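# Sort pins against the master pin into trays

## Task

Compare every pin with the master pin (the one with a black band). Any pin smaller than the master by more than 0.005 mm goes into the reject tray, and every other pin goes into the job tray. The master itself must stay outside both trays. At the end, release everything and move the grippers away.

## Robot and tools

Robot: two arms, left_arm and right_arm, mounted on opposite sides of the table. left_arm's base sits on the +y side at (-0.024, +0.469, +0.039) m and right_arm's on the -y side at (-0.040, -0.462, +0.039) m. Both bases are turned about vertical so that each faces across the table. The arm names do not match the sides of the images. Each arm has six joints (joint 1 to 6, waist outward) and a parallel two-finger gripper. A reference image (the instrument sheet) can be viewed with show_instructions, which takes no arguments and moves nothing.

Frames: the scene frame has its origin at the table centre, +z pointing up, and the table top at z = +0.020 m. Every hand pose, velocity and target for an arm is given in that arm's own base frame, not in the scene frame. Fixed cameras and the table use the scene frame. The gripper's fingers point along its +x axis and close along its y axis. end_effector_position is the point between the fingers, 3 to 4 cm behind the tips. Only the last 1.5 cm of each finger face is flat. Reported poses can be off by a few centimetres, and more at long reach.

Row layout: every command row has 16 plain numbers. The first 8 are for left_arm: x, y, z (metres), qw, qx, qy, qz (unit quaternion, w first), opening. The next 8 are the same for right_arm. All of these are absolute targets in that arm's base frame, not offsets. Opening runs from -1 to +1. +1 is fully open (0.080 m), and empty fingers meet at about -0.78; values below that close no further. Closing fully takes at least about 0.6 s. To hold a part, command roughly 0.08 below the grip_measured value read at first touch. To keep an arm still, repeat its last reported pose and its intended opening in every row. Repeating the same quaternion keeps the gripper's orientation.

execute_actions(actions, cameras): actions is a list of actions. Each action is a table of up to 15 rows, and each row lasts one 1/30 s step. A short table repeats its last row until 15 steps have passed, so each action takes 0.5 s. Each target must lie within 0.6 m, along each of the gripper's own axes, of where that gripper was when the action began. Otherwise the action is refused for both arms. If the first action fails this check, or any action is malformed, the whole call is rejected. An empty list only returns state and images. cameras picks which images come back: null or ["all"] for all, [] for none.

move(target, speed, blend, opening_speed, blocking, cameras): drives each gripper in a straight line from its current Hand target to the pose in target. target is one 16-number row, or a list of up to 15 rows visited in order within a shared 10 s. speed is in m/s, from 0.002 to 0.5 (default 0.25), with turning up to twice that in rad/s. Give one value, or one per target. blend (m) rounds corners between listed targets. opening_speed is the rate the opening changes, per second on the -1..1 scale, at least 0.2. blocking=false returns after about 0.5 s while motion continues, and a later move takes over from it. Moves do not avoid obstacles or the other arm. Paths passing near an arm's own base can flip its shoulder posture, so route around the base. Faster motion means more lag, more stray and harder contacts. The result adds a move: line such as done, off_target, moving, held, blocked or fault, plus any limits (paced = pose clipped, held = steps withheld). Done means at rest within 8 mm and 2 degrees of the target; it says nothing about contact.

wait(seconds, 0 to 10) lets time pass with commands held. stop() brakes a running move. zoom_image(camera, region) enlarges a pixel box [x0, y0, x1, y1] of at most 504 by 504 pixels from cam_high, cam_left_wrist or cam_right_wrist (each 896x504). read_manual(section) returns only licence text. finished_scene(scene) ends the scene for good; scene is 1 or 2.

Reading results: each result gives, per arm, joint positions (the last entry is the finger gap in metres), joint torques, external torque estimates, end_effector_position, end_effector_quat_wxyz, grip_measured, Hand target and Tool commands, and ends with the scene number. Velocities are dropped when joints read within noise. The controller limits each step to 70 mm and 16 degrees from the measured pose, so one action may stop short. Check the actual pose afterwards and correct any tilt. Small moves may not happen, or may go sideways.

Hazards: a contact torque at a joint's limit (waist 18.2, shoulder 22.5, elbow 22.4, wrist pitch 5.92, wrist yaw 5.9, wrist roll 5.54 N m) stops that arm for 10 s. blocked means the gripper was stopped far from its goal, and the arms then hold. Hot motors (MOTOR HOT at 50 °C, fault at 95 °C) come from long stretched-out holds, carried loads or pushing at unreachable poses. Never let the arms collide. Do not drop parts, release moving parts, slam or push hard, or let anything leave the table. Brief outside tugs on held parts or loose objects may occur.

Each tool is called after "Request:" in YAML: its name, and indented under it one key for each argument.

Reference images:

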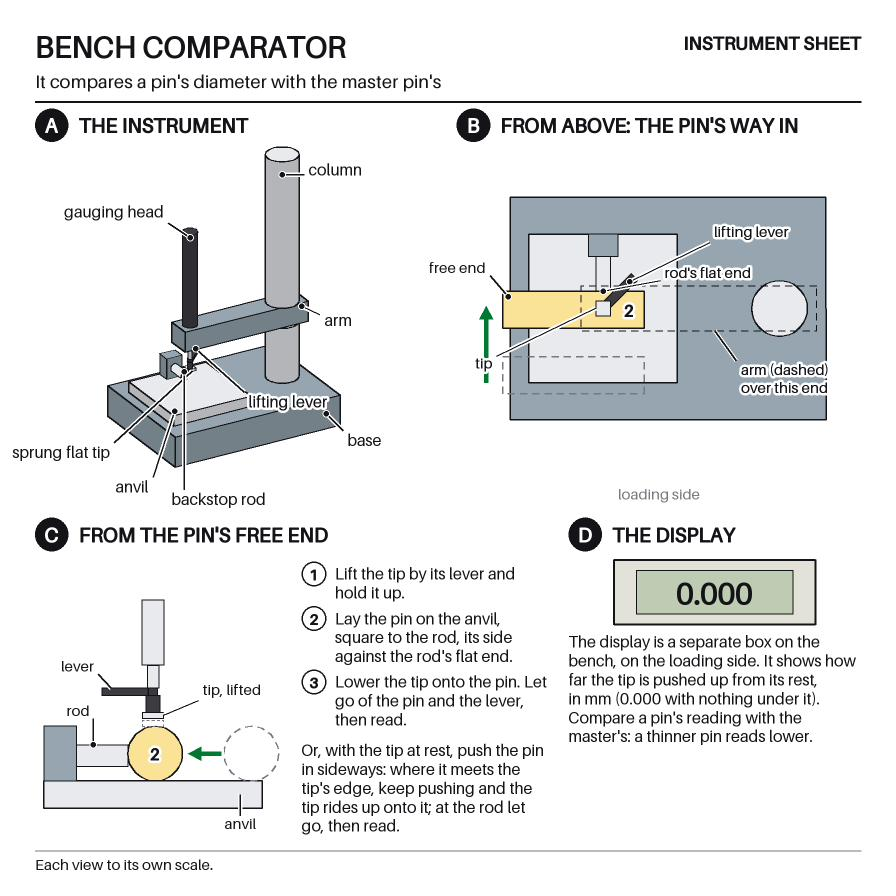

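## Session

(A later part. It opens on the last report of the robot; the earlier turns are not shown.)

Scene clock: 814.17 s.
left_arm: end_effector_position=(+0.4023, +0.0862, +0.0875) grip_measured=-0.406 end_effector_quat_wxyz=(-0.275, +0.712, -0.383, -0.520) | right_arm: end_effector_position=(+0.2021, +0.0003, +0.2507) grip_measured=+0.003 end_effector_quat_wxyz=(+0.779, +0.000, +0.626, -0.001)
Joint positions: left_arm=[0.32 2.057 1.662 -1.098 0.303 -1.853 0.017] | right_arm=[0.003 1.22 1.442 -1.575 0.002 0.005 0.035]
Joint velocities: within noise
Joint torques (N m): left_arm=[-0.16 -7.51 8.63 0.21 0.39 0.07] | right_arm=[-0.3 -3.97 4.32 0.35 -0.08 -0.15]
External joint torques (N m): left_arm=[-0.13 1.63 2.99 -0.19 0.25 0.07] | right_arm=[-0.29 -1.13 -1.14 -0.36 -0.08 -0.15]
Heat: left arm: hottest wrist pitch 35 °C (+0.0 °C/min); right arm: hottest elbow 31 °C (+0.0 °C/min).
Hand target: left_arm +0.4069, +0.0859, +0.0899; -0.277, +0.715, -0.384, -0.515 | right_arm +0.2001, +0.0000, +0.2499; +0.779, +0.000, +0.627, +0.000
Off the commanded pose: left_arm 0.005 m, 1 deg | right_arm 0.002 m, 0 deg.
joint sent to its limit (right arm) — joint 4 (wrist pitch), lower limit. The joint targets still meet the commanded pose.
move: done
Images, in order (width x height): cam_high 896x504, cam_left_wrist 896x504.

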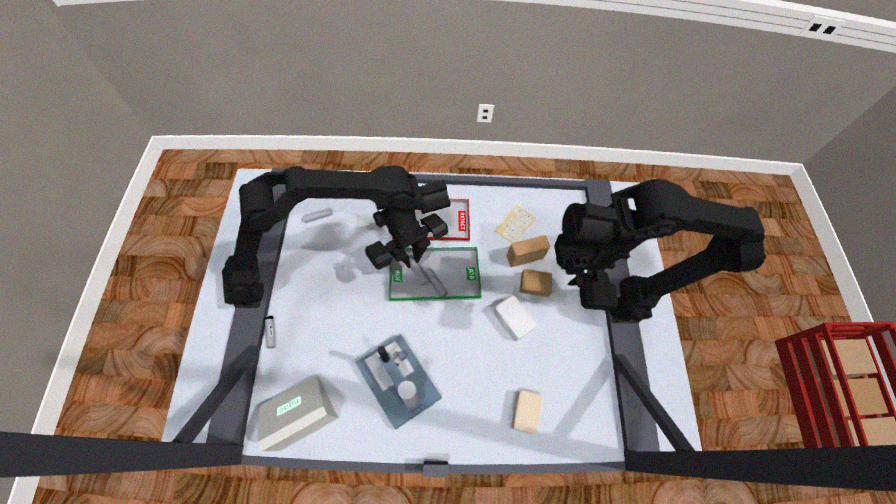

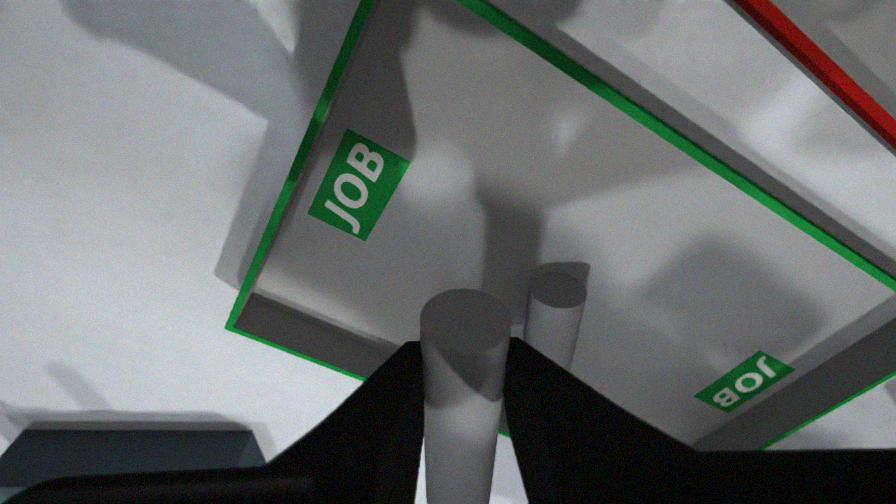

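Request:
move:
  target:
    - [0.4030,0.0830,0.06,0.2765,-0.7149,0.3841,0.5146,-0.55, 0.20,0.0,0.25,0.778,0,0.628,0,0]
    - [0.4030,0.0830,0.0270,0.2765,-0.7149,0.3841,0.5146,-0.55, 0.20,0.0,0.25,0.778,0,0.628,0,0]
  speed: [0.15,0.06]
  cameras: ["cam_left_wrist"]

Scene clock: 833.77 s.
left_arm: end_effector_position=(+0.4060, +0.0860, +0.0343) grip_measured=-0.406 end_effector_quat_wxyz=(-0.283, +0.718, -0.378, -0.511) | right_arm: end_effector_position=(+0.2021, +0.0003, +0.2507) grip_measured=+0.003 end_effector_quat_wxyz=(+0.779, +0.000, +0.626, -0.001)
Joint positions: left_arm=[0.318 2.099 1.505 -0.868 0.306 -1.853 0.017] | right_arm=[0.003 1.22 1.442 -1.575 0.002 0.005 0.035]
Joint velocities: within noise
Joint torques (N m): left_arm=[-0.26 -7.11 4.68 0.59 0.28 -0.08] | right_arm=[-0.27 -3.94 4.35 0.33 -0.1 -0.15]
External joint torques (N m): left_arm=[-0.21 2.11 -0.76 0.13 0.14 -0.08] | right_arm=[-0.26 -1.12 -1.11 -0.38 -0.1 -0.15]
Heat: left arm: hottest shoulder 37 °C (+4.0 °C/min); right arm: hottest elbow 31 °C (+0.0 °C/min).
Hand target: left_arm +0.4029, +0.0831, +0.0271; -0.276, +0.715, -0.384, -0.515 | right_arm +0.2001, +0.0000, +0.2499; +0.779, +0.000, +0.627, +0.000
Off the commanded pose: left_arm 0.008 m, 1 deg | right_arm 0.002 m, 0 deg.
joint sent to its limit (right arm) — joint 4 (wrist pitch), lower limit. The joint targets still meet the commanded pose.
move: done
Images, in order (width x height): cam_left_wrist 896x504.

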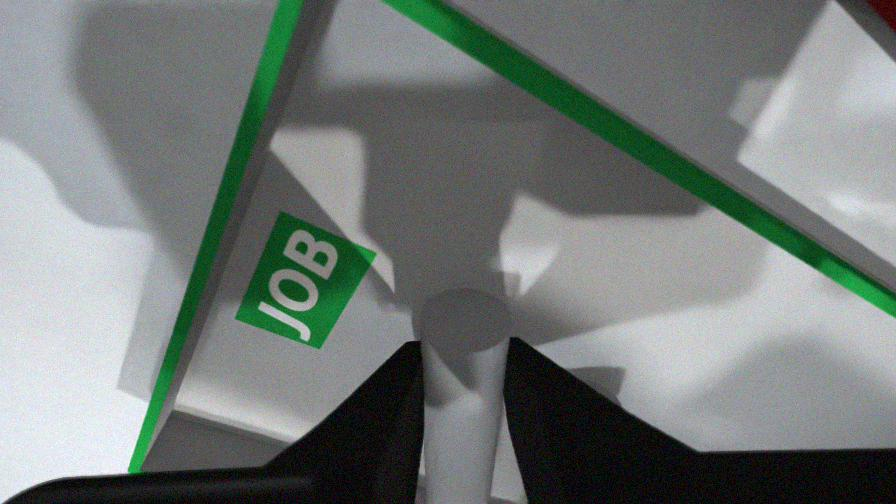

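Request:
move:
  target:
    - [0.4030,0.0830,0.0240,0.2765,-0.7149,0.3841,0.5146,-0.55, 0.20,0.0,0.25,0.778,0,0.628,0,0]
    - [0.4030,0.0830,0.0280,0.2765,-0.7149,0.3841,0.5146,-0.55, 0.20,0.0,0.25,0.778,0,0.628,0,0]
    - [0.4030,0.0830,0.0280,0.2765,-0.7149,0.3841,0.5146,-0.2, 0.20,0.0,0.25,0.778,0,0.628,0,0]
    - [0.3935,0.0970,0.08,0.2765,-0.7149,0.3841,0.5146,-0.18, 0.20,0.0,0.25,0.778,0,0.628,0,0]
    - [0.3850,0.1100,0.12,0.2765,-0.7149,0.3841,0.5146,0.0, 0.20,0.0,0.25,0.778,0,0.628,0,0]
  speed: [0.04,0.05,0.05,0.12,0.2]
  blend: [0,0,0,0.01,0]
  opening_speed: 0.4
  cameras: ["cam_left_wrist"]

Scene clock: 850.70 s.
left_arm: end_effector_position=(+0.3825, +0.1085, +0.1124) grip_measured=-0.003 end_effector_quat_wxyz=(-0.270, +0.710, -0.388, -0.522) | right_arm: end_effector_position=(+0.2021, +0.0003, +0.2507) grip_measured=+0.003 end_effector_quat_wxyz=(+0.779, +0.000, +0.626, -0.001)
Joint positions: left_arm=[0.393 2.02 1.708 -1.217 0.313 -1.772 0.035] | right_arm=[0.003 1.22 1.442 -1.575 0.002 0.005 0.035]
Joint velocities: within noise
Joint torques (N m): left_arm=[0.18 -9.21 8 0.14 0.25 0.07] | right_arm=[-0.27 -3.97 4.36 0.33 -0.1 -0.14]
External joint torques (N m): left_arm=[0.19 -0.39 2.42 -0.2 0.1 0.08] | right_arm=[-0.27 -1.16 -1.11 -0.39 -0.11 -0.14]
Heat: left arm: hottest shoulder 38 °C (+4.0 °C/min); right arm: hottest elbow 31 °C (+0.0 °C/min).
Hand target: left_arm +0.3848, +0.1099, +0.1199; -0.277, +0.715, -0.384, -0.515 | right_arm +0.2001, +0.0000, +0.2499; +0.779, +0.000, +0.627, +0.000
Off the commanded pose: left_arm 0.008 m, 1 deg | right_arm 0.002 m, 0 deg.
joint sent to its limit (right arm) — joint 4 (wrist pitch), lower limit. The joint targets still meet the commanded pose.
move: done; blend cut to 0 m at target 4
Images, in order (width x height): cam_left_wrist 896x504.

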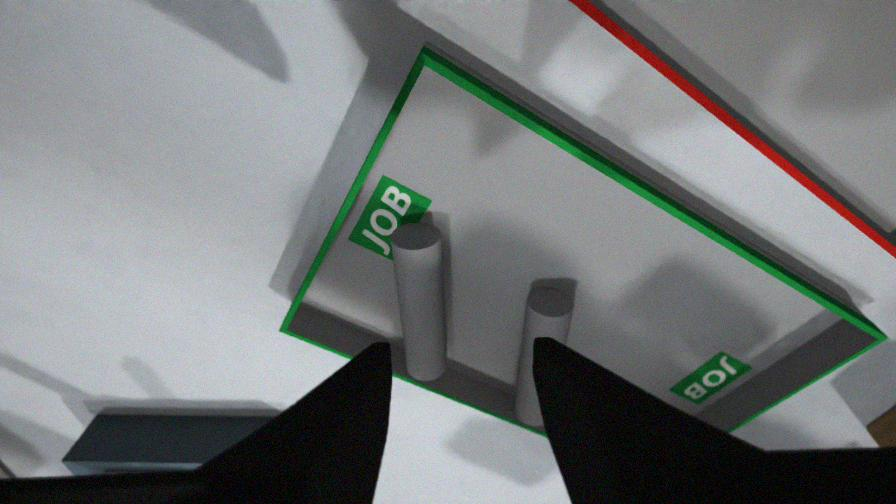

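Request:
move:
  target:
    - [0.4590,0.0685,0.09,0.2675,-0.7215,0.3716,0.5194,0.1, 0.20,0.0,0.25,0.778,0,0.628,0,0]
    - [0.4590,0.0685,0.053,0.2675,-0.7215,0.3716,0.5194,0.1, 0.20,0.0,0.25,0.778,0,0.628,0,0]
  speed: [0.2,0.12]
  cameras: ["cam_left_wrist"]

Scene clock: 873.30 s.
left_arm: end_effector_position=(+0.4617, +0.0683, +0.0612) grip_measured=+0.098 end_effector_quat_wxyz=(-0.273, +0.726, -0.369, -0.512) | right_arm: end_effector_position=(+0.2021, +0.0003, +0.2507) grip_measured=+0.003 end_effector_quat_wxyz=(+0.779, +0.000, +0.626, -0.001)
Joint positions: left_arm=[0.243 2.248 1.853 -1.034 0.302 -1.962 0.039] | right_arm=[0.003 1.22 1.442 -1.575 0.002 0.005 0.035]
Joint velocities: within noise
Joint torques (N m): left_arm=[0.07 -8.22 4.97 0.59 0.01 -0.12] | right_arm=[-0.31 -4.03 4.37 0.33 -0.1 -0.14]
External joint torques (N m): left_arm=[0.07 2.29 -0.79 0.1 -0.13 -0.12] | right_arm=[-0.31 -1.21 -1.08 -0.38 -0.09 -0.14]
Heat: left arm: hottest shoulder 39 °C (+5.1 °C/min); right arm: hottest elbow 31 °C (+0.0 °C/min).
Hand target: left_arm +0.4589, +0.0685, +0.0531; -0.267, +0.722, -0.372, -0.519 | right_arm +0.2001, +0.0000, +0.2499; +0.779, +0.000, +0.627, +0.000
Off the commanded pose: left_arm 0.009 m, 1 deg | right_arm 0.002 m, 0 deg.
joint sent to its limit (right arm) — joint 4 (wrist pitch), lower limit. The joint targets still meet the commanded pose.
move: off_target (left_arm)
Images, in order (width x height): cam_left_wrist 896x504.

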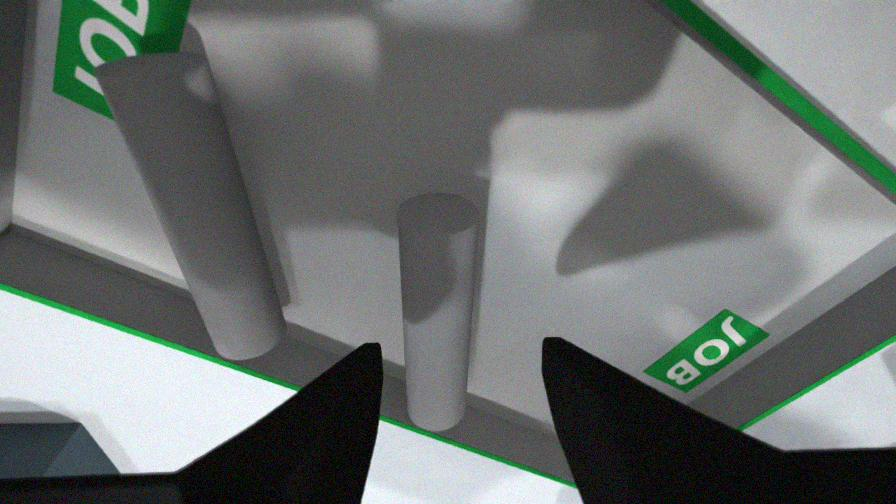

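Request:
move:
  target:
    - [0.4514,0.0721,0.053,0.2675,-0.7215,0.3716,0.5194,0.1, 0.20,0.0,0.25,0.778,0,0.628,0,0]
    - [0.4514,0.0721,0.031,0.2675,-0.7215,0.3716,0.5194,0.1, 0.20,0.0,0.25,0.778,0,0.628,0,0]
  speed: [0.08,0.08]
  cameras: ["cam_left_wrist"]

Scene clock: 893.87 s.
left_arm: end_effector_position=(+0.4548, +0.0720, +0.0373) grip_measured=+0.098 end_effector_quat_wxyz=(-0.271, +0.725, -0.369, -0.514) | right_arm: end_effector_position=(+0.2021, +0.0003, +0.2507) grip_measured=+0.003 end_effector_quat_wxyz=(+0.779, +0.000, +0.626, -0.001)
Joint positions: left_arm=[0.254 2.248 1.758 -0.945 0.302 -1.955 0.039] | right_arm=[0.003 1.22 1.442 -1.575 0.002 0.005 0.035]
Joint velocities: within noise
Joint torques (N m): left_arm=[0.09 -8.69 4.68 0.59 0.06 0.07] | right_arm=[-0.34 -3.99 4.31 0.34 -0.1 -0.16]
External joint torques (N m): left_arm=[0.09 1.57 -0.88 0.12 -0.08 0.07] | right_arm=[-0.33 -1.12 -1.15 -0.36 -0.11 -0.16]
Heat: left arm: hottest shoulder 43 °C (+6.0 °C/min); right arm: hottest elbow 31 °C (+0.0 °C/min).
Hand target: left_arm +0.4514, +0.0721, +0.0311; -0.268, +0.722, -0.372, -0.519 | right_arm +0.2001, +0.0000, +0.2499; +0.779, +0.000, +0.627, +0.000
Off the commanded pose: left_arm 0.007 m, 1 deg | right_arm 0.002 m, 0 deg.
joint sent to its limit (right arm) — joint 4 (wrist pitch), lower limit. The joint targets still meet the commanded pose.
move: done
Images, in order (width x height): cam_left_wrist 896x504.

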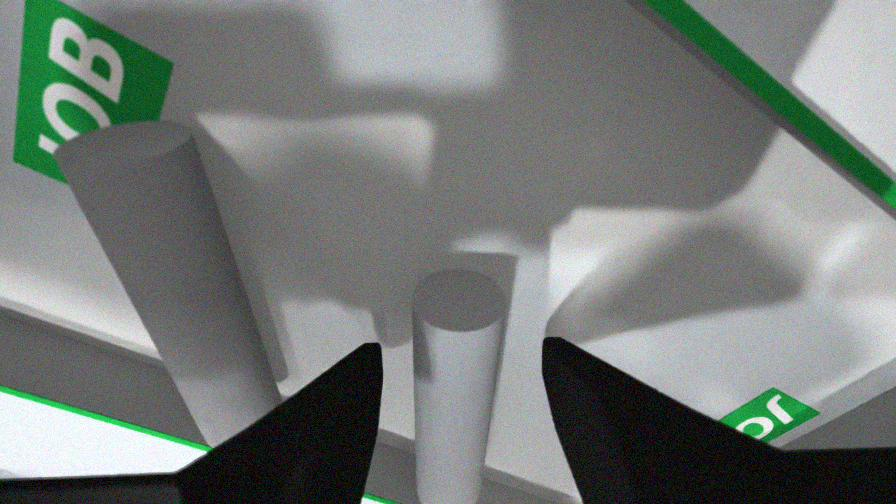

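Request:
move:
  target:
    - [0.4514,0.0721,0.0290,0.2675,-0.7215,0.3716,0.5194,0.1, 0.20,0.0,0.25,0.778,0,0.628,0,0]
    - [0.4514,0.0721,0.0290,0.2675,-0.7215,0.3716,0.5194,-0.55, 0.20,0.0,0.25,0.778,0,0.628,0,0]
    - [0.4514,0.0721,0.10,0.2675,-0.7215,0.3716,0.5194,-0.55, 0.20,0.0,0.25,0.778,0,0.628,0,0]
    - [0.402,0.258,0.10,0.2675,-0.7215,0.3716,0.5194,-0.55, 0.20,0.0,0.25,0.778,0,0.628,0,0]
  speed: [0.05,0.05,0.2,0.3]
  blend: [0,0,0.02,0]
  opening_speed: 0.8
  cameras: ["cam_left_wrist","cam_high"]

Scene clock: 916.20 s.
left_arm: end_effector_position=(+0.3986, +0.2571, +0.0993) grip_measured=-0.407 end_effector_quat_wxyz=(-0.272, +0.724, -0.362, -0.520) | right_arm: end_effector_position=(+0.2021, +0.0003, +0.2507) grip_measured=+0.003 end_effector_quat_wxyz=(+0.779, +0.000, +0.626, -0.001)
Joint positions: left_arm=[0.672 2.439 2.342 -1.47 0.317 -1.528 0.017] | right_arm=[0.003 1.22 1.442 -1.575 0.002 0.005 0.035]
Joint velocities: within noise
Joint torques (N m): left_arm=[-0.14 -9.2 8.53 0.05 0.37 0.07] | right_arm=[-0.32 -3.98 4.34 0.35 -0.09 -0.13]
External joint torques (N m): left_arm=[-0.14 1.94 3.07 -0.23 0.22 0.07] | right_arm=[-0.32 -1.19 -1.09 -0.35 -0.09 -0.14]
Heat: left arm: hottest shoulder 46 °C (+8.1 °C/min); right arm: hottest elbow 31 °C (+0.0 °C/min).
Hand target: left_arm +0.4016, +0.2577, +0.0998; -0.274, +0.726, -0.362, -0.516 | right_arm +0.2001, +0.0000, +0.2499; +0.779, +0.000, +0.627, +0.000
Off the commanded pose: left_arm 0.004 m, 1 deg | right_arm 0.002 m, 0 deg.
joint sent to its limit (left arm) — joint 3 (elbow), upper limit, where the elbow is as straight as it goes. The joint targets still meet the commanded pose.
joint sent to its limit (right arm) — joint 4 (wrist pitch), lower limit. The joint targets still meet the commanded pose.
move: done
Images, in order (width x height): cam_high 896x504, cam_left_wrist 896x504.

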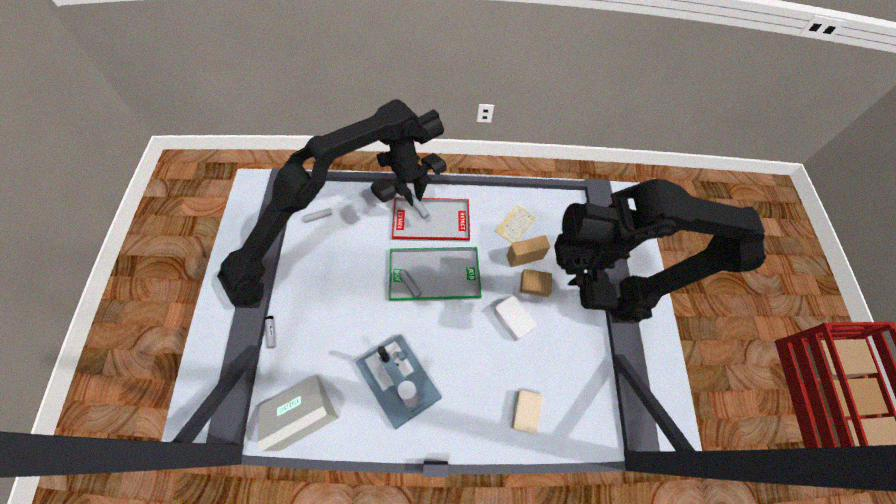

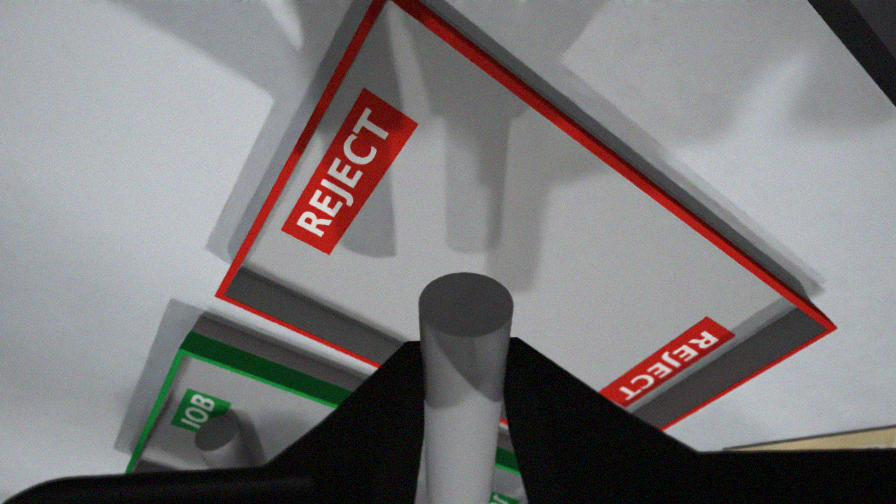

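Request:
move:
  target:
    - [0.402,0.258,0.06,0.2675,-0.7215,0.3716,0.5194,-0.55, 0.20,0.0,0.25,0.778,0,0.628,0,0]
    - [0.402,0.258,0.0280,0.2675,-0.7215,0.3716,0.5194,-0.55, 0.20,0.0,0.25,0.778,0,0.628,0,0]
  speed: [0.15,0.05]
  cameras: ["cam_left_wrist"]

Scene clock: 939.60 s.
left_arm: end_effector_position=(+0.4036, +0.2612, +0.0368) grip_measured=-0.407 end_effector_quat_wxyz=(-0.275, +0.724, -0.364, -0.518) | right_arm: end_effector_position=(+0.2021, +0.0003, +0.2507) grip_measured=+0.003 end_effector_quat_wxyz=(+0.779, +0.000, +0.626, -0.001)
Joint positions: left_arm=[0.673 2.467 2.143 -1.242 0.318 -1.519 0.017] | right_arm=[0.003 1.22 1.442 -1.575 0.002 0.005 0.035]
Joint velocities: within noise
Joint torques (N m): left_arm=[-0.15 -9.1 4.6 0.46 0.25 0.04] | right_arm=[-0.3 -3.94 4.29 0.33 -0.09 -0.13]
External joint torques (N m): left_arm=[-0.15 2.18 -0.89 0.17 0.11 0.04] | right_arm=[-0.31 -1.12 -1.12 -0.35 -0.09 -0.13]
Heat: left arm: hottest shoulder 48 °C (+7.0 °C/min); right arm: hottest elbow 31 °C (+0.0 °C/min).
Hand target: left_arm +0.4020, +0.2579, +0.0280; -0.267, +0.721, -0.372, -0.519 | right_arm +0.2001, +0.0000, +0.2499; +0.779, +0.000, +0.627, +0.000
Off the commanded pose: left_arm 0.009 m, 1 deg | right_arm 0.002 m, 0 deg.
joint sent to its limit (right arm) — joint 4 (wrist pitch), lower limit. The joint targets still meet the commanded pose.
move: off_target (left_arm)
Images, in order (width x height): cam_left_wrist 896x504.

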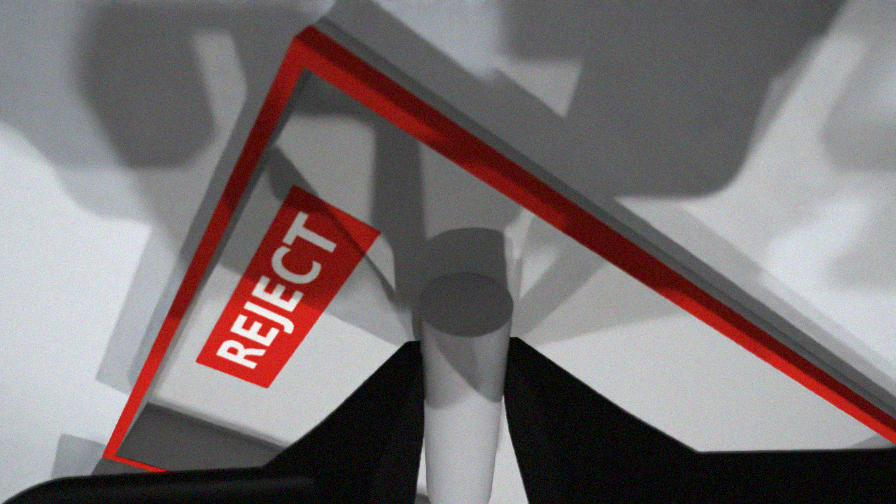

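Request:
move:
  target:
    - [0.401,0.2575,0.0235,0.2675,-0.7215,0.3716,0.5194,-0.55, 0.20,0.0,0.25,0.778,0,0.628,0,0]
  speed: [0.04]
  cameras: ["cam_left_wrist"]

Scene clock: 945.10 s.
left_arm: end_effector_position=(+0.4030, +0.2609, +0.0342) grip_measured=-0.407 end_effector_quat_wxyz=(-0.274, +0.725, -0.364, -0.517) | right_arm: end_effector_position=(+0.2021, +0.0003, +0.2507) grip_measured=+0.003 end_effector_quat_wxyz=(+0.779, +0.000, +0.626, -0.001)
Joint positions: left_arm=[0.674 2.465 2.128 -1.23 0.323 -1.519 0.017] | right_arm=[0.003 1.22 1.442 -1.575 0.002 0.005 0.035]
Joint velocities: within noise
Joint torques (N m): left_arm=[-0.29 -9.1 3.53 1.03 0.1 0.06] | right_arm=[-0.32 -3.98 4.33 0.33 -0.11 -0.15]
External joint torques (N m): left_arm=[-0.29 2.16 -1.94 0.75 -0.05 0.06] | right_arm=[-0.32 -1.16 -1.12 -0.38 -0.11 -0.15]
Heat: left arm: hottest shoulder 48 °C (+6.1 °C/min); right arm: hottest elbow 31 °C (+0.0 °C/min).
Hand target: left_arm +0.4009, +0.2574, +0.0236; -0.267, +0.721, -0.372, -0.519 | right_arm +0.2001, +0.0000, +0.2499; +0.779, +0.000, +0.627, +0.000
Off the commanded pose: left_arm 0.011 m, 1 deg | right_arm 0.002 m, 0 deg.
joint sent to its limit (right arm) — joint 4 (wrist pitch), lower limit. The joint targets still meet the commanded pose.
move: off_target (left_arm)
Images, in order (width x height): cam_left_wrist 896x504.

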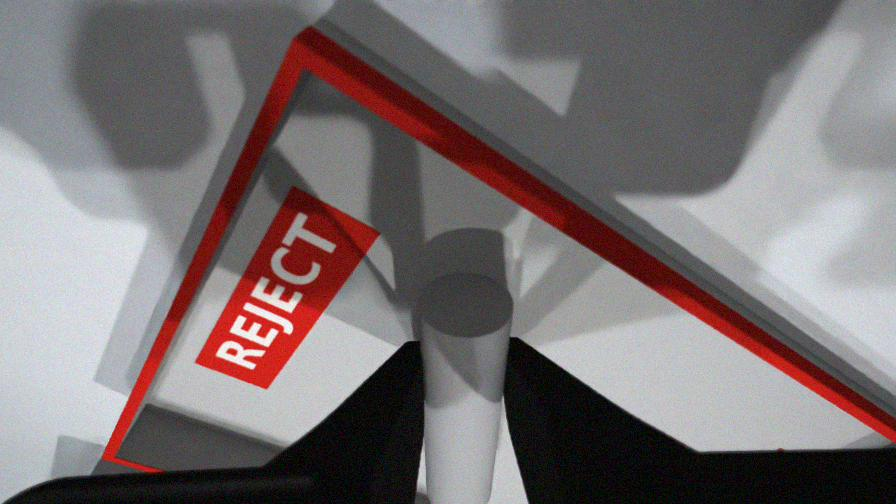

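Request:
move:
  target:
    - [0.402,0.258,0.0285,0.2675,-0.7215,0.3716,0.5194,-0.55, 0.20,0.0,0.25,0.778,0,0.628,0,0]
    - [0.402,0.258,0.0285,0.2675,-0.7215,0.3716,0.5194,-0.18, 0.20,0.0,0.25,0.778,0,0.628,0,0]
    - [0.39,0.275,0.10,0.2675,-0.7215,0.3716,0.5194,-0.1, 0.20,0.0,0.25,0.778,0,0.628,0,0]
    - [0.22,0.245,0.12,0.5782,-0.1165,0.8032,0.0838,0.15, 0.20,0.0,0.25,0.778,0,0.628,0,0]
  speed: [0.05,0.05,0.15,0.35]
  blend: [0,0,0.01,0]
  opening_speed: 0.5
  cameras: ["cam_left_wrist","cam_high"]

Scene clock: 976.93 s.
left_arm: end_effector_position=(+0.2234, +0.2461, +0.1171) grip_measured=+0.147 end_effector_quat_wxyz=(+0.581, -0.116, +0.801, +0.084) | right_arm: end_effector_position=(+0.2021, +0.0003, +0.2507) grip_measured=+0.003 end_effector_quat_wxyz=(+0.779, +0.000, +0.626, -0.001)
Joint positions: left_arm=[0.769 2.044 1.751 -1.561 -0.144 0.461 0.042] | right_arm=[0.003 1.22 1.442 -1.575 0.002 0.005 0.035]
Joint velocities: within noise
Joint torques (N m): left_arm=[0.26 -9.51 4.34 -0.32 -0.24 0.06] | right_arm=[-0.28 -3.92 4.34 0.34 -0.08 -0.15]
External joint torques (N m): left_arm=[0.26 -1 -0.76 -0.18 -0.17 0.06] | right_arm=[-0.27 -1.09 -1.11 -0.36 -0.08 -0.15]
Heat: left arm: hottest shoulder 46 °C (+0.0 °C/min); right arm: hottest elbow 31 °C (+0.0 °C/min).
Hand target: left_arm +0.2200, +0.2450, +0.1198; +0.580, -0.115, +0.802, +0.085 | right_arm +0.2001, +0.0000, +0.2499; +0.779, +0.000, +0.627, +0.000
Off the commanded pose: left_arm 0.005 m, 0 deg | right_arm 0.002 m, 0 deg.
joint sent to its limit (left arm) — joint 4 (wrist pitch), lower limit. The joint targets still meet the commanded pose.
joint sent to its limit (right arm) — joint 4 (wrist pitch), lower limit. The joint targets still meet the commanded pose.
move: done; blend cut to 0 m at target 3; target 3's new opening was sent with left_arm's hand 0.010 m and 1 deg from that target
Images, in order (width x height): cam_high 896x504, cam_left_wrist 896x504.

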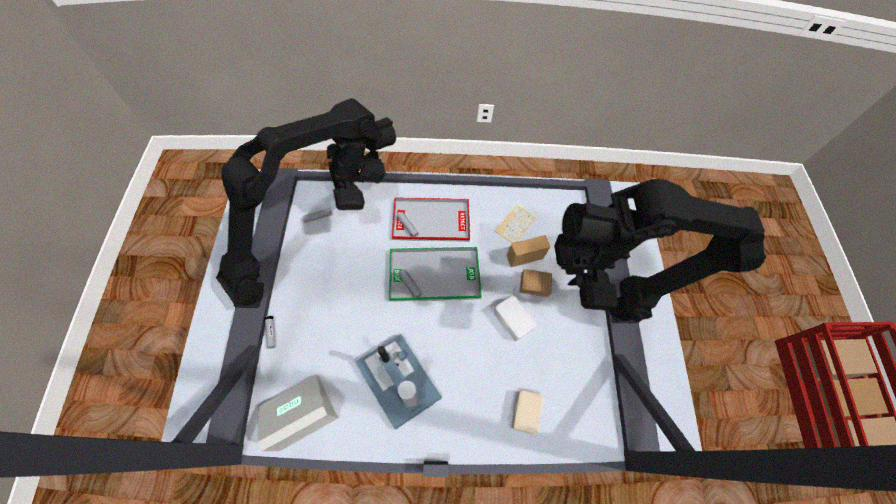

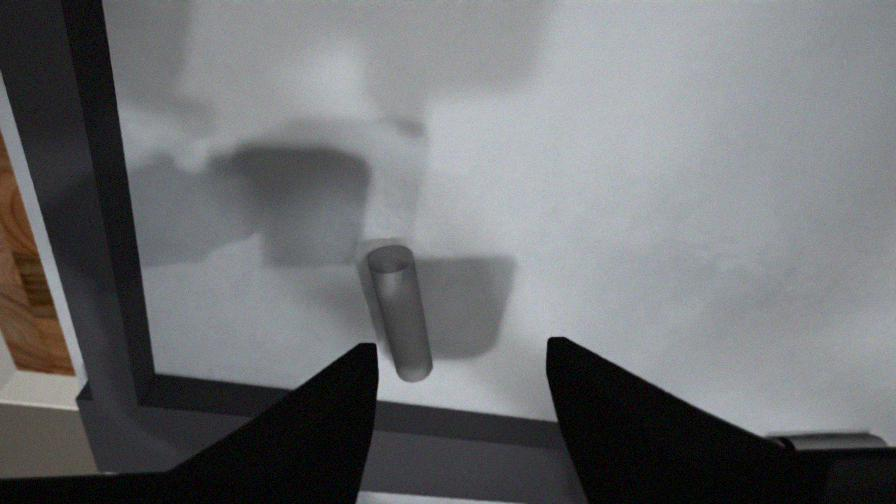

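Request:
move:
  target:
    - [0.161,0.257,0.09,0.5749,-0.1444,0.7986,0.1039,0.15, 0.20,0.0,0.25,0.778,0,0.628,0,0]
    - [0.161,0.257,0.046,0.5749,-0.1444,0.7986,0.1039,0.15, 0.20,0.0,0.25,0.778,0,0.628,0,0]
  speed: [0.2,0.12]
  cameras: ["cam_left_wrist"]

Scene clock: 1002.20 s.
left_arm: end_effector_position=(+0.1637, +0.2593, +0.0512) grip_measured=+0.148 end_effector_quat_wxyz=(+0.581, -0.142, +0.794, +0.109) | right_arm: end_effector_position=(+0.2021, +0.0003, +0.2507) grip_measured=+0.003 end_effector_quat_wxyz=(+0.779, +0.000, +0.626, -0.001)
Joint positions: left_arm=[0.925 1.972 1.383 -1.237 -0.169 0.542 0.042] | right_arm=[0.003 1.22 1.442 -1.575 0.002 0.005 0.035]
Joint velocities: within noise
Joint torques (N m): left_arm=[0.09 -5.91 4.1 -0.05 -0.24 0.06] | right_arm=[-0.29 -4 4.31 0.35 -0.1 -0.14]
External joint torques (N m): left_arm=[0.09 1.89 -0.77 0.05 -0.16 0.07] | right_arm=[-0.29 -1.19 -1.14 -0.36 -0.1 -0.14]
Heat: left arm: hottest shoulder 47 °C (-1.0 °C/min); right arm: hottest elbow 31 °C (+0.0 °C/min).
Hand target: left_arm +0.1610, +0.2570, +0.0461; +0.575, -0.144, +0.799, +0.104 | right_arm +0.2001, +0.0000, +0.2499; +0.779, +0.000, +0.627, +0.000
Off the commanded pose: left_arm 0.006 m, 1 deg | right_arm 0.002 m, 0 deg.
joint sent to its limit (right arm) — joint 4 (wrist pitch), lower limit. The joint targets still meet the commanded pose.
move: done
Images, in order (width x height): cam_left_wrist 896x504.

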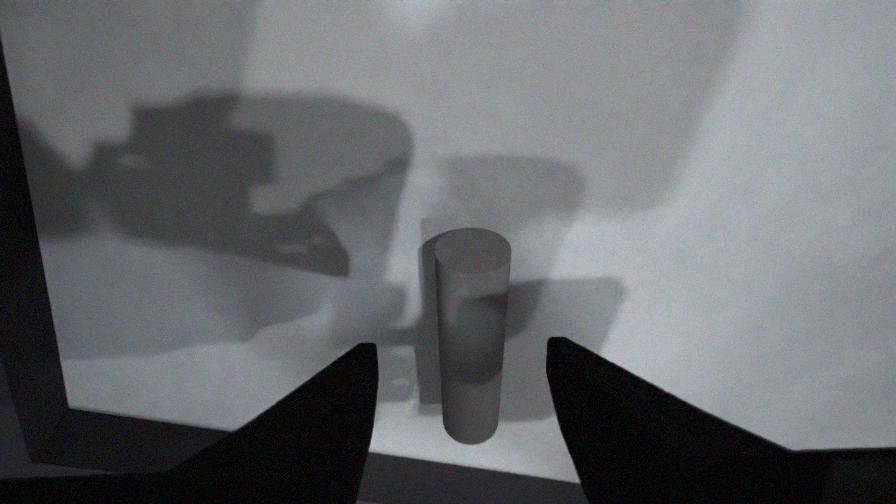

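Request:
move:
  target:
    - [0.160,0.2522,0.043,0.5749,-0.1444,0.7986,0.1039,0.15, 0.20,0.0,0.25,0.778,0,0.628,0,0]
    - [0.160,0.2522,0.0200,0.5749,-0.1444,0.7986,0.1039,0.15, 0.20,0.0,0.25,0.778,0,0.628,0,0]
  speed: [0.06,0.08]
  cameras: ["cam_left_wrist"]

Scene clock: 1012.93 s.
left_arm: end_effector_position=(+0.1617, +0.2556, +0.0251) grip_measured=+0.148 end_effector_quat_wxyz=(+0.581, -0.141, +0.794, +0.109) | right_arm: end_effector_position=(+0.2021, +0.0003, +0.2507) grip_measured=+0.003 end_effector_quat_wxyz=(+0.779, +0.000, +0.626, -0.001)
Joint positions: left_arm=[0.923 1.997 1.306 -1.136 -0.169 0.541 0.042] | right_arm=[0.003 1.22 1.442 -1.575 0.002 0.005 0.035]
Joint velocities: within noise
Joint torques (N m): left_arm=[-0.32 -5.86 3.89 -0.05 -0.19 -0.11] | right_arm=[-0.29 -3.97 4.32 0.35 -0.1 -0.14]
External joint torques (N m): left_arm=[-0.33 1.85 -0.75 0.05 -0.1 -0.11] | right_arm=[-0.3 -1.08 -1.16 -0.35 -0.09 -0.14]
Heat: left arm: hottest shoulder 45 °C (-2.0 °C/min); right arm: hottest elbow 31 °C (+0.0 °C/min).
Hand target: left_arm +0.1600, +0.2522, +0.0201; +0.575, -0.144, +0.799, +0.104 | right_arm +0.2001, +0.0000, +0.2499; +0.779, +0.000, +0.627, +0.000
Off the commanded pose: left_arm 0.006 m, 1 deg | right_arm 0.002 m, 0 deg.
joint sent to its limit (right arm) — joint 4 (wrist pitch), lower limit. The joint targets still meet the commanded pose.
move: done
Images, in order (width x height): cam_left_wrist 896x504.

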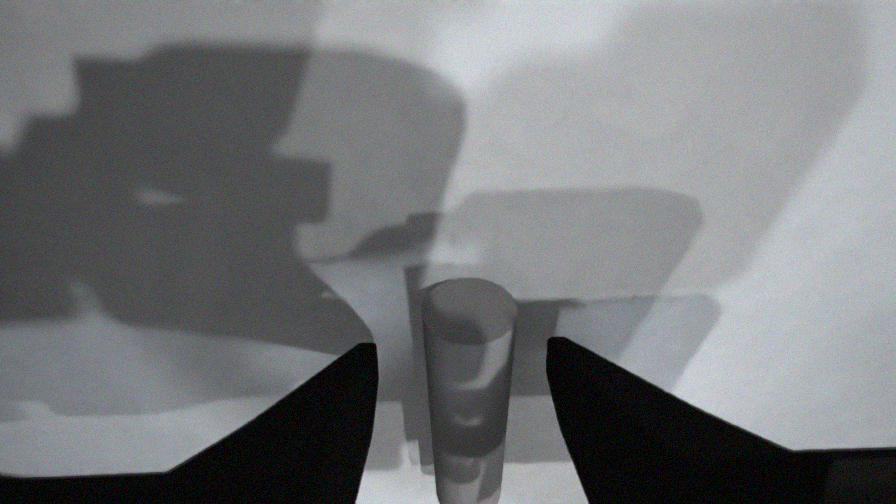

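Request:
move:
  target:
    - [0.160,0.2522,0.0195,0.5749,-0.1444,0.7986,0.1039,-0.55, 0.20,0.0,0.25,0.778,0,0.628,0,0]
    - [0.160,0.2522,0.12,0.5749,-0.1444,0.7986,0.1039,-0.55, 0.20,0.0,0.25,0.778,0,0.628,0,0]
    - [0.25,0.10,0.17,0.4786,-0.4655,0.6648,0.3351,-0.55, 0.20,0.0,0.25,0.778,0,0.628,0,0]
    - [0.27,-0.02,0.155,0.2765,-0.7149,0.3841,0.5146,-0.55, 0.20,0.0,0.25,0.778,0,0.628,0,0]
    - [0.302,-0.119,0.115,0.2765,-0.7149,0.3841,0.5146,-0.55, 0.20,0.0,0.25,0.778,0,0.628,0,0]
  speed: [0.05,0.2,0.45,0.45,0.25]
  blend: [0,0.02,0.04,0.03,0]
  opening_speed: 0.8
  cameras: []

Request:
move:
  target:
    - [0.3195,-0.1480,0.10,0.2765,-0.7149,0.3841,0.5146,-0.55, 0.20,0.0,0.25,0.778,0,0.628,0,0]
    - [0.3195,-0.1480,0.0665,0.2765,-0.7149,0.3841,0.5146,-0.55, 0.20,0.0,0.25,0.778,0,0.628,0,0]
  speed: [0.1,0.06]
  blend: [0.005,0]
  cameras: ["cam_left_wrist"]

Request:
zoom_image:
  camera: "cam_left_wrist"
  region: [340, 210, 740, 504]

Scene clock: 1035.10 s.
left_arm: end_effector_position=(+0.3002, -0.1175, +0.1151) grip_measured=-0.405 end_effector_quat_wxyz=(-0.276, +0.714, -0.384, -0.516) | right_arm: end_effector_position=(+0.2021, +0.0003, +0.2507) grip_measured=+0.003 end_effector_quat_wxyz=(+0.779, +0.000, +0.626, -0.001)
Joint positions: left_arm=[-0.277 1.571 1.156 -0.909 0.208 -2.458 0.017] | right_arm=[0.003 1.22 1.442 -1.575 0.002 0.005 0.035]
Joint velocities: within noise
Joint torques (N m): left_arm=[-0.32 -4.74 7.11 0.89 0.04 -0.11] | right_arm=[-0.28 -4.04 4.35 0.33 -0.09 -0.14]
External joint torques (N m): left_arm=[-0.28 1.09 1.27 0.25 -0.06 -0.11] | right_arm=[-0.28 -1.22 -1.11 -0.38 -0.09 -0.14]
Heat: left arm: hottest shoulder 44 °C (-2.0 °C/min); right arm: hottest elbow 31 °C (+0.0 °C/min).
Hand target: left_arm +0.3019, -0.1190, +0.1150; -0.277, +0.715, -0.384, -0.515 | right_arm +0.2001, +0.0000, +0.2499; +0.779, +0.000, +0.627, +0.000
Off the commanded pose: left_arm 0.002 m, 0 deg | right_arm 0.002 m, 0 deg.
joint sent to its limit (right arm) — joint 4 (wrist pitch), lower limit. The joint targets still meet the commanded pose.
move: done
No camera images: "cameras" was empty.

Scene clock: 1036.47 s.
left_arm: end_effector_position=(+0.3219, -0.1479, +0.0714) grip_measured=-0.405 end_effector_quat_wxyz=(-0.277, +0.719, -0.383, -0.510) | right_arm: end_effector_position=(+0.2021, +0.0003, +0.2507) grip_measured=+0.003 end_effector_quat_wxyz=(+0.779, +0.000, +0.626, -0.001)
Joint positions: left_arm=[-0.351 1.712 1.124 -0.706 0.189 -2.532 0.017] | right_arm=[0.003 1.22 1.442 -1.575 0.002 0.005 0.035]
Joint velocities: within noise
Joint torques (N m): left_arm=[-0.26 -5.35 5.18 0.93 0.04 -0.1] | right_arm=[-0.25 -3.95 4.29 0.33 -0.1 -0.14]
External joint torques (N m): left_arm=[-0.28 1.35 -0.48 0.24 -0.04 -0.1] | right_arm=[-0.27 -1.18 -1.14 -0.38 -0.09 -0.14]
Heat: left arm: hottest shoulder 44 °C (-2.0 °C/min); right arm: hottest elbow 31 °C (+0.0 °C/min).
Hand target: left_arm +0.3196, -0.1479, +0.0666; -0.276, +0.715, -0.384, -0.515 | right_arm +0.2001, +0.0000, +0.2499; +0.779, +0.000, +0.627, +0.000
Off the commanded pose: left_arm 0.005 m, 1 deg | right_arm 0.002 m, 0 deg.
joint sent to its limit (right arm) — joint 4 (wrist pitch), lower limit. The joint targets still meet the commanded pose.
move: done
Images, in order (width x height): cam_left_wrist 896x504.

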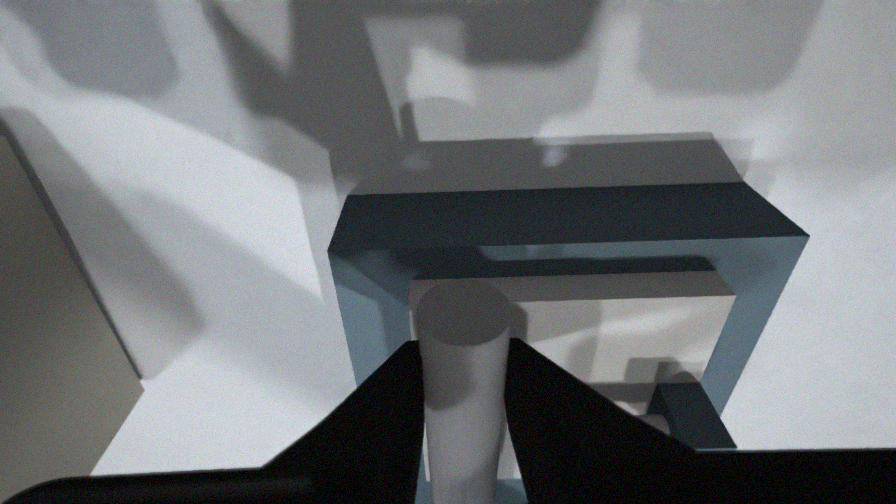

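Scaled by 1.260 from the camera's 896x504 image, which has a finer 1280x720 frame.

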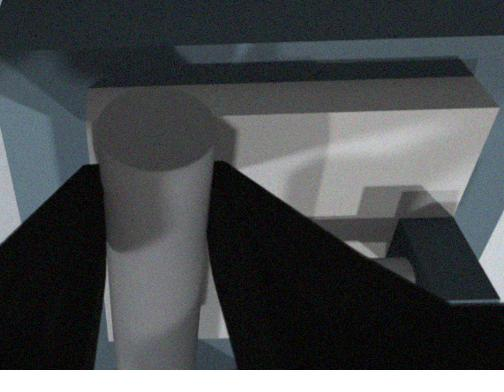

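Same as before; run the slide, release, retreat.

Request:
move:
  target:
    - [0.3195,-0.1480,0.0640,0.2782,-0.7126,0.3829,0.5178,-0.55, 0.20,0.0,0.25,0.778,0,0.628,0,0]
    - [0.3550,-0.1250,0.0645,0.2782,-0.7126,0.3829,0.5178,-0.55, 0.20,0.0,0.25,0.778,0,0.628,0,0]
    - [0.3460,-0.1305,0.0640,0.2782,-0.7126,0.3829,0.5178,-0.55, 0.20,0.0,0.25,0.778,0,0.628,0,0]
  speed: [0.03,0.035,0.03]
  cameras: []

Request:
move:
  target:
    - [0.3460,-0.1305,0.0640,0.2782,-0.7126,0.3829,0.5178,-0.02, 0.20,0.0,0.25,0.778,0,0.628,0,0]
  speed: [0.03]
  opening_speed: 0.5
  cameras: ["cam_left_wrist"]

Request:
zoom_image:
  camera: "cam_left_wrist"
  region: [340, 210, 640, 504]

Request:
move:
  target:
    - [0.3370,-0.1165,0.110,0.2765,-0.7149,0.3841,0.5146,-0.02, 0.20,0.0,0.25,0.778,0,0.628,0,0]
    - [0.265,-0.085,0.19,0.2765,-0.7149,0.3841,0.5146,-0.02, 0.20,0.0,0.25,0.778,0,0.628,0,0]
  speed: [0.12,0.25]
  blend: 0.02
  cameras: ["cam_left_wrist","cam_high"]

Request:
zoom_image:
  camera: "cam_left_wrist"
  region: [50, 295, 170, 365]

Request:
zoom_image:
  camera: "cam_left_wrist"
  region: [410, 200, 650, 440]

Scene clock: 1059.50 s.
left_arm: end_effector_position=(+0.3460, -0.1326, +0.0681) grip_measured=-0.405 end_effector_quat_wxyz=(-0.275, +0.712, -0.390, -0.515) | right_arm: end_effector_position=(+0.2021, +0.0003, +0.2507) grip_measured=+0.003 end_effector_quat_wxyz=(+0.779, +0.000, +0.626, -0.001)
Joint positions: left_arm=[-0.278 1.8 1.22 -0.749 0.217 -2.453 0.017] | right_arm=[0.003 1.22 1.442 -1.575 0.002 0.005 0.035]
Joint velocities: within noise
Joint torques (N m): left_arm=[-0.07 -6.5 4.74 1.62 -0.45 -0.22] | right_arm=[-0.35 -3.98 4.3 0.33 -0.09 -0.15]
External joint torques (N m): left_arm=[-0.07 0.77 -0.86 0.98 -0.55 -0.22] | right_arm=[-0.36 -1.2 -1.14 -0.38 -0.09 -0.15]
Heat: left arm: hottest shoulder 41 °C (-6.1 °C/min); right arm: hottest elbow 31 °C (+0.0 °C/min).
Hand target: left_arm +0.3460, -0.1305, +0.0640; -0.278, +0.713, -0.383, -0.518 | right_arm +0.2001, +0.0000, +0.2499; +0.779, +0.000, +0.627, +0.000
Off the commanded pose: left_arm 0.005 m, 1 deg | right_arm 0.002 m, 0 deg.
joint sent to its limit (right arm) — joint 4 (wrist pitch), lower limit. The joint targets still meet the commanded pose.
move: done
No camera images: "cameras" was empty.

Scene clock: 1060.90 s.
left_arm: end_effector_position=(+0.3481, -0.1323, +0.0677) grip_measured=-0.023 end_effector_quat_wxyz=(-0.280, +0.715, -0.385, -0.513) | right_arm: end_effector_position=(+0.2021, +0.0003, +0.2507) grip_measured=+0.003 end_effector_quat_wxyz=(+0.779, +0.000, +0.626, -0.001)
Joint positions: left_arm=[-0.281 1.799 1.217 -0.736 0.205 -2.457 0.034] | right_arm=[0.003 1.22 1.442 -1.575 0.002 0.005 0.035]
Joint velocities: within noise
Joint torques (N m): left_arm=[0.17 -6.48 5.05 0.77 -0.05 -0.11] | right_arm=[-0.29 -3.99 4.34 0.34 -0.1 -0.16]
External joint torques (N m): left_arm=[0.16 0.89 -0.63 0.1 -0.15 -0.11] | right_arm=[-0.29 -1.15 -1.1 -0.35 -0.1 -0.16]
Heat: left arm: hottest shoulder 41 °C (-6.0 °C/min); right arm: hottest elbow 31 °C (+0.0 °C/min).
Hand target: left_arm +0.3460, -0.1305, +0.0641; -0.278, +0.713, -0.383, -0.518 | right_arm +0.2001, +0.0000, +0.2499; +0.779, +0.000, +0.627, +0.000
Off the commanded pose: left_arm 0.005 m, 1 deg | right_arm 0.002 m, 0 deg.
joint sent to its limit (right arm) — joint 4 (wrist pitch), lower limit. The joint targets still meet the commanded pose.
move: done
Images, in order (width x height): cam_left_wrist 896x504.

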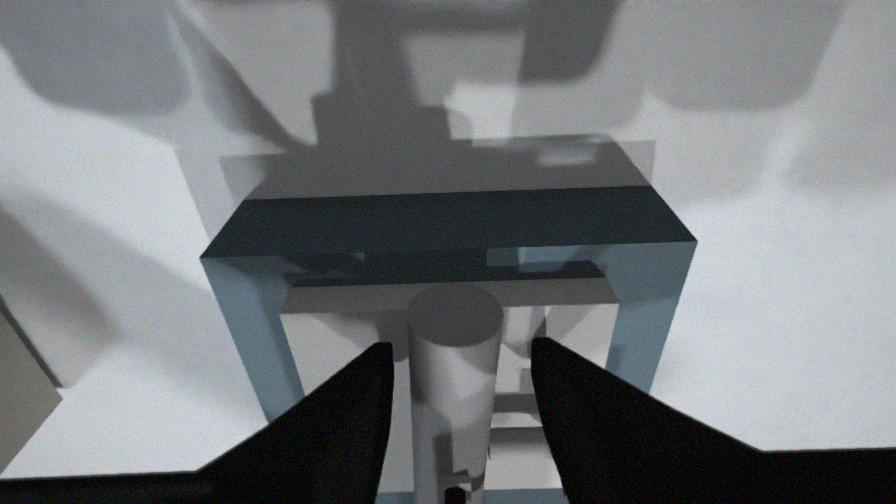

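Scaled by 1.680 from the camera's 896x504 image, which has a finer 1280x720 frame.

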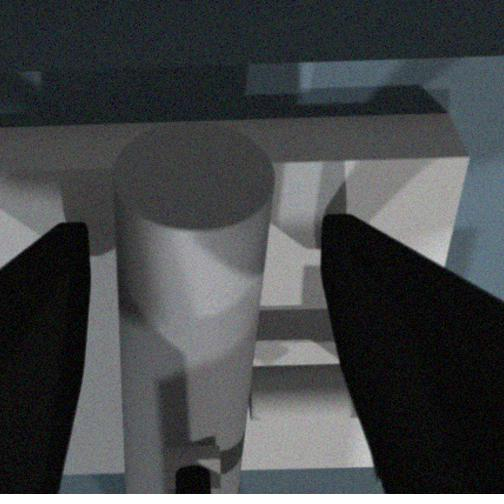

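Scene clock: 1062.33 s.
left_arm: end_effector_position=(+0.2636, -0.0851, +0.1845) grip_measured=-0.022 end_effector_quat_wxyz=(-0.276, +0.710, -0.385, -0.522) | right_arm: end_effector_position=(+0.2021, +0.0003, +0.2507) grip_measured=+0.003 end_effector_quat_wxyz=(+0.779, +0.000, +0.626, -0.001)
Joint positions: left_arm=[-0.19 1.416 1.294 -1.236 0.226 -2.372 0.034] | right_arm=[0.003 1.22 1.442 -1.575 0.002 0.005 0.035]
Joint velocities: within noise
Joint torques (N m): left_arm=[0.24 -5.01 8.18 0.42 0.2 0.08] | right_arm=[-0.28 -4 4.38 0.35 -0.1 -0.15]
External joint torques (N m): left_arm=[0.21 -0.37 2.37 -0.18 0.1 0.08] | right_arm=[-0.3 -1.17 -1.06 -0.35 -0.09 -0.15]
Heat: left arm: hottest shoulder 41 °C (-6.1 °C/min); right arm: hottest elbow 31 °C (+0.0 °C/min).
Hand target: left_arm +0.2650, -0.0850, +0.1900; -0.277, +0.715, -0.384, -0.515 | right_arm +0.2001, +0.0000, +0.2499; +0.779, +0.000, +0.627, +0.000
Off the commanded pose: left_arm 0.006 m, 1 deg | right_arm 0.002 m, 0 deg.
joint sent to its limit (right arm) — joint 4 (wrist pitch), lower limit. The joint targets still meet the commanded pose.
move: done
Images, in order (width x height): cam_high 896x504, cam_left_wrist 896x504.

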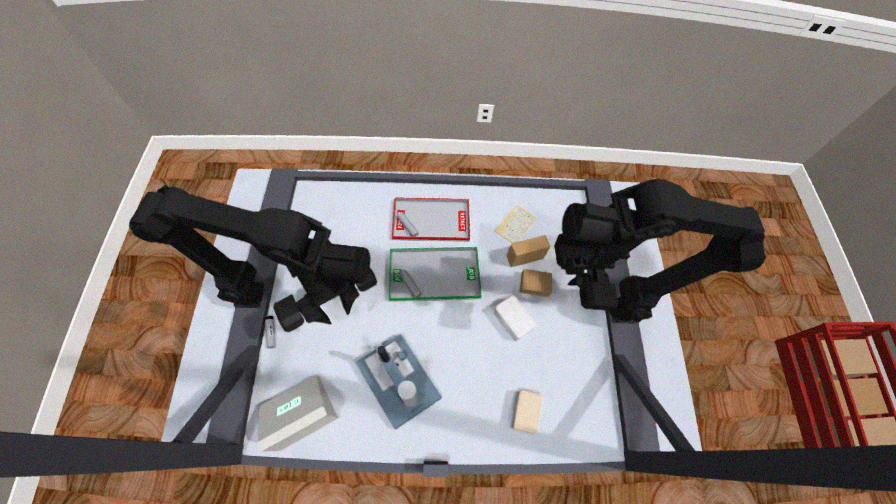

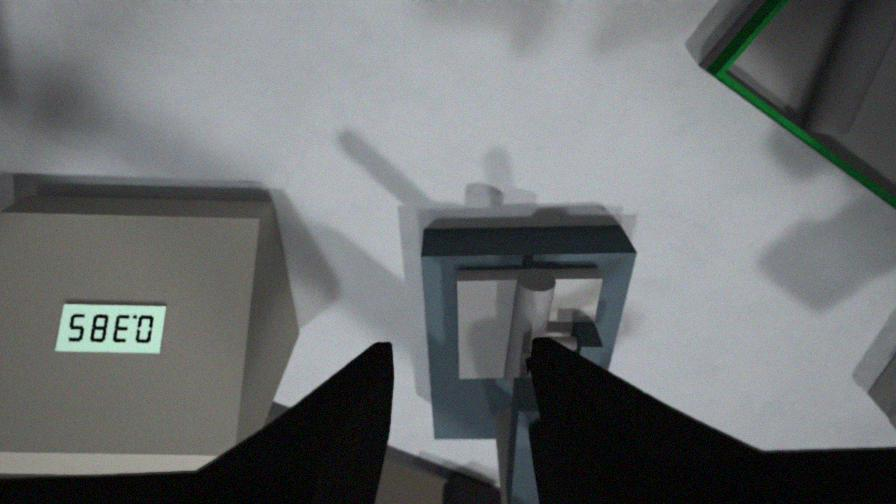

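Scaled by 4.200 from the camera's 896x504 image, which has a finer 1280x720 frame.

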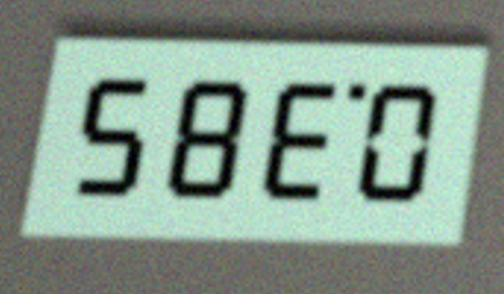

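Scaled by 2.100 from the camera's 896x504 image, which has a finer 1280x720 frame.

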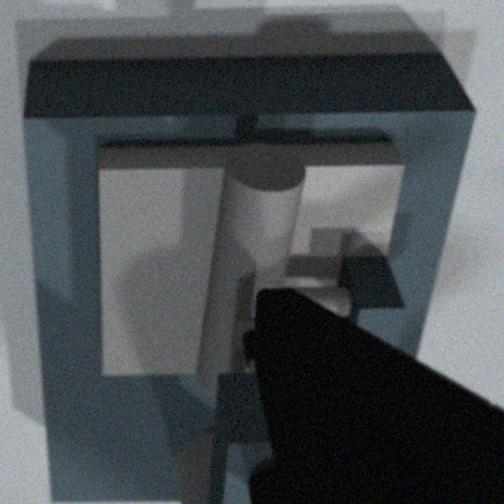

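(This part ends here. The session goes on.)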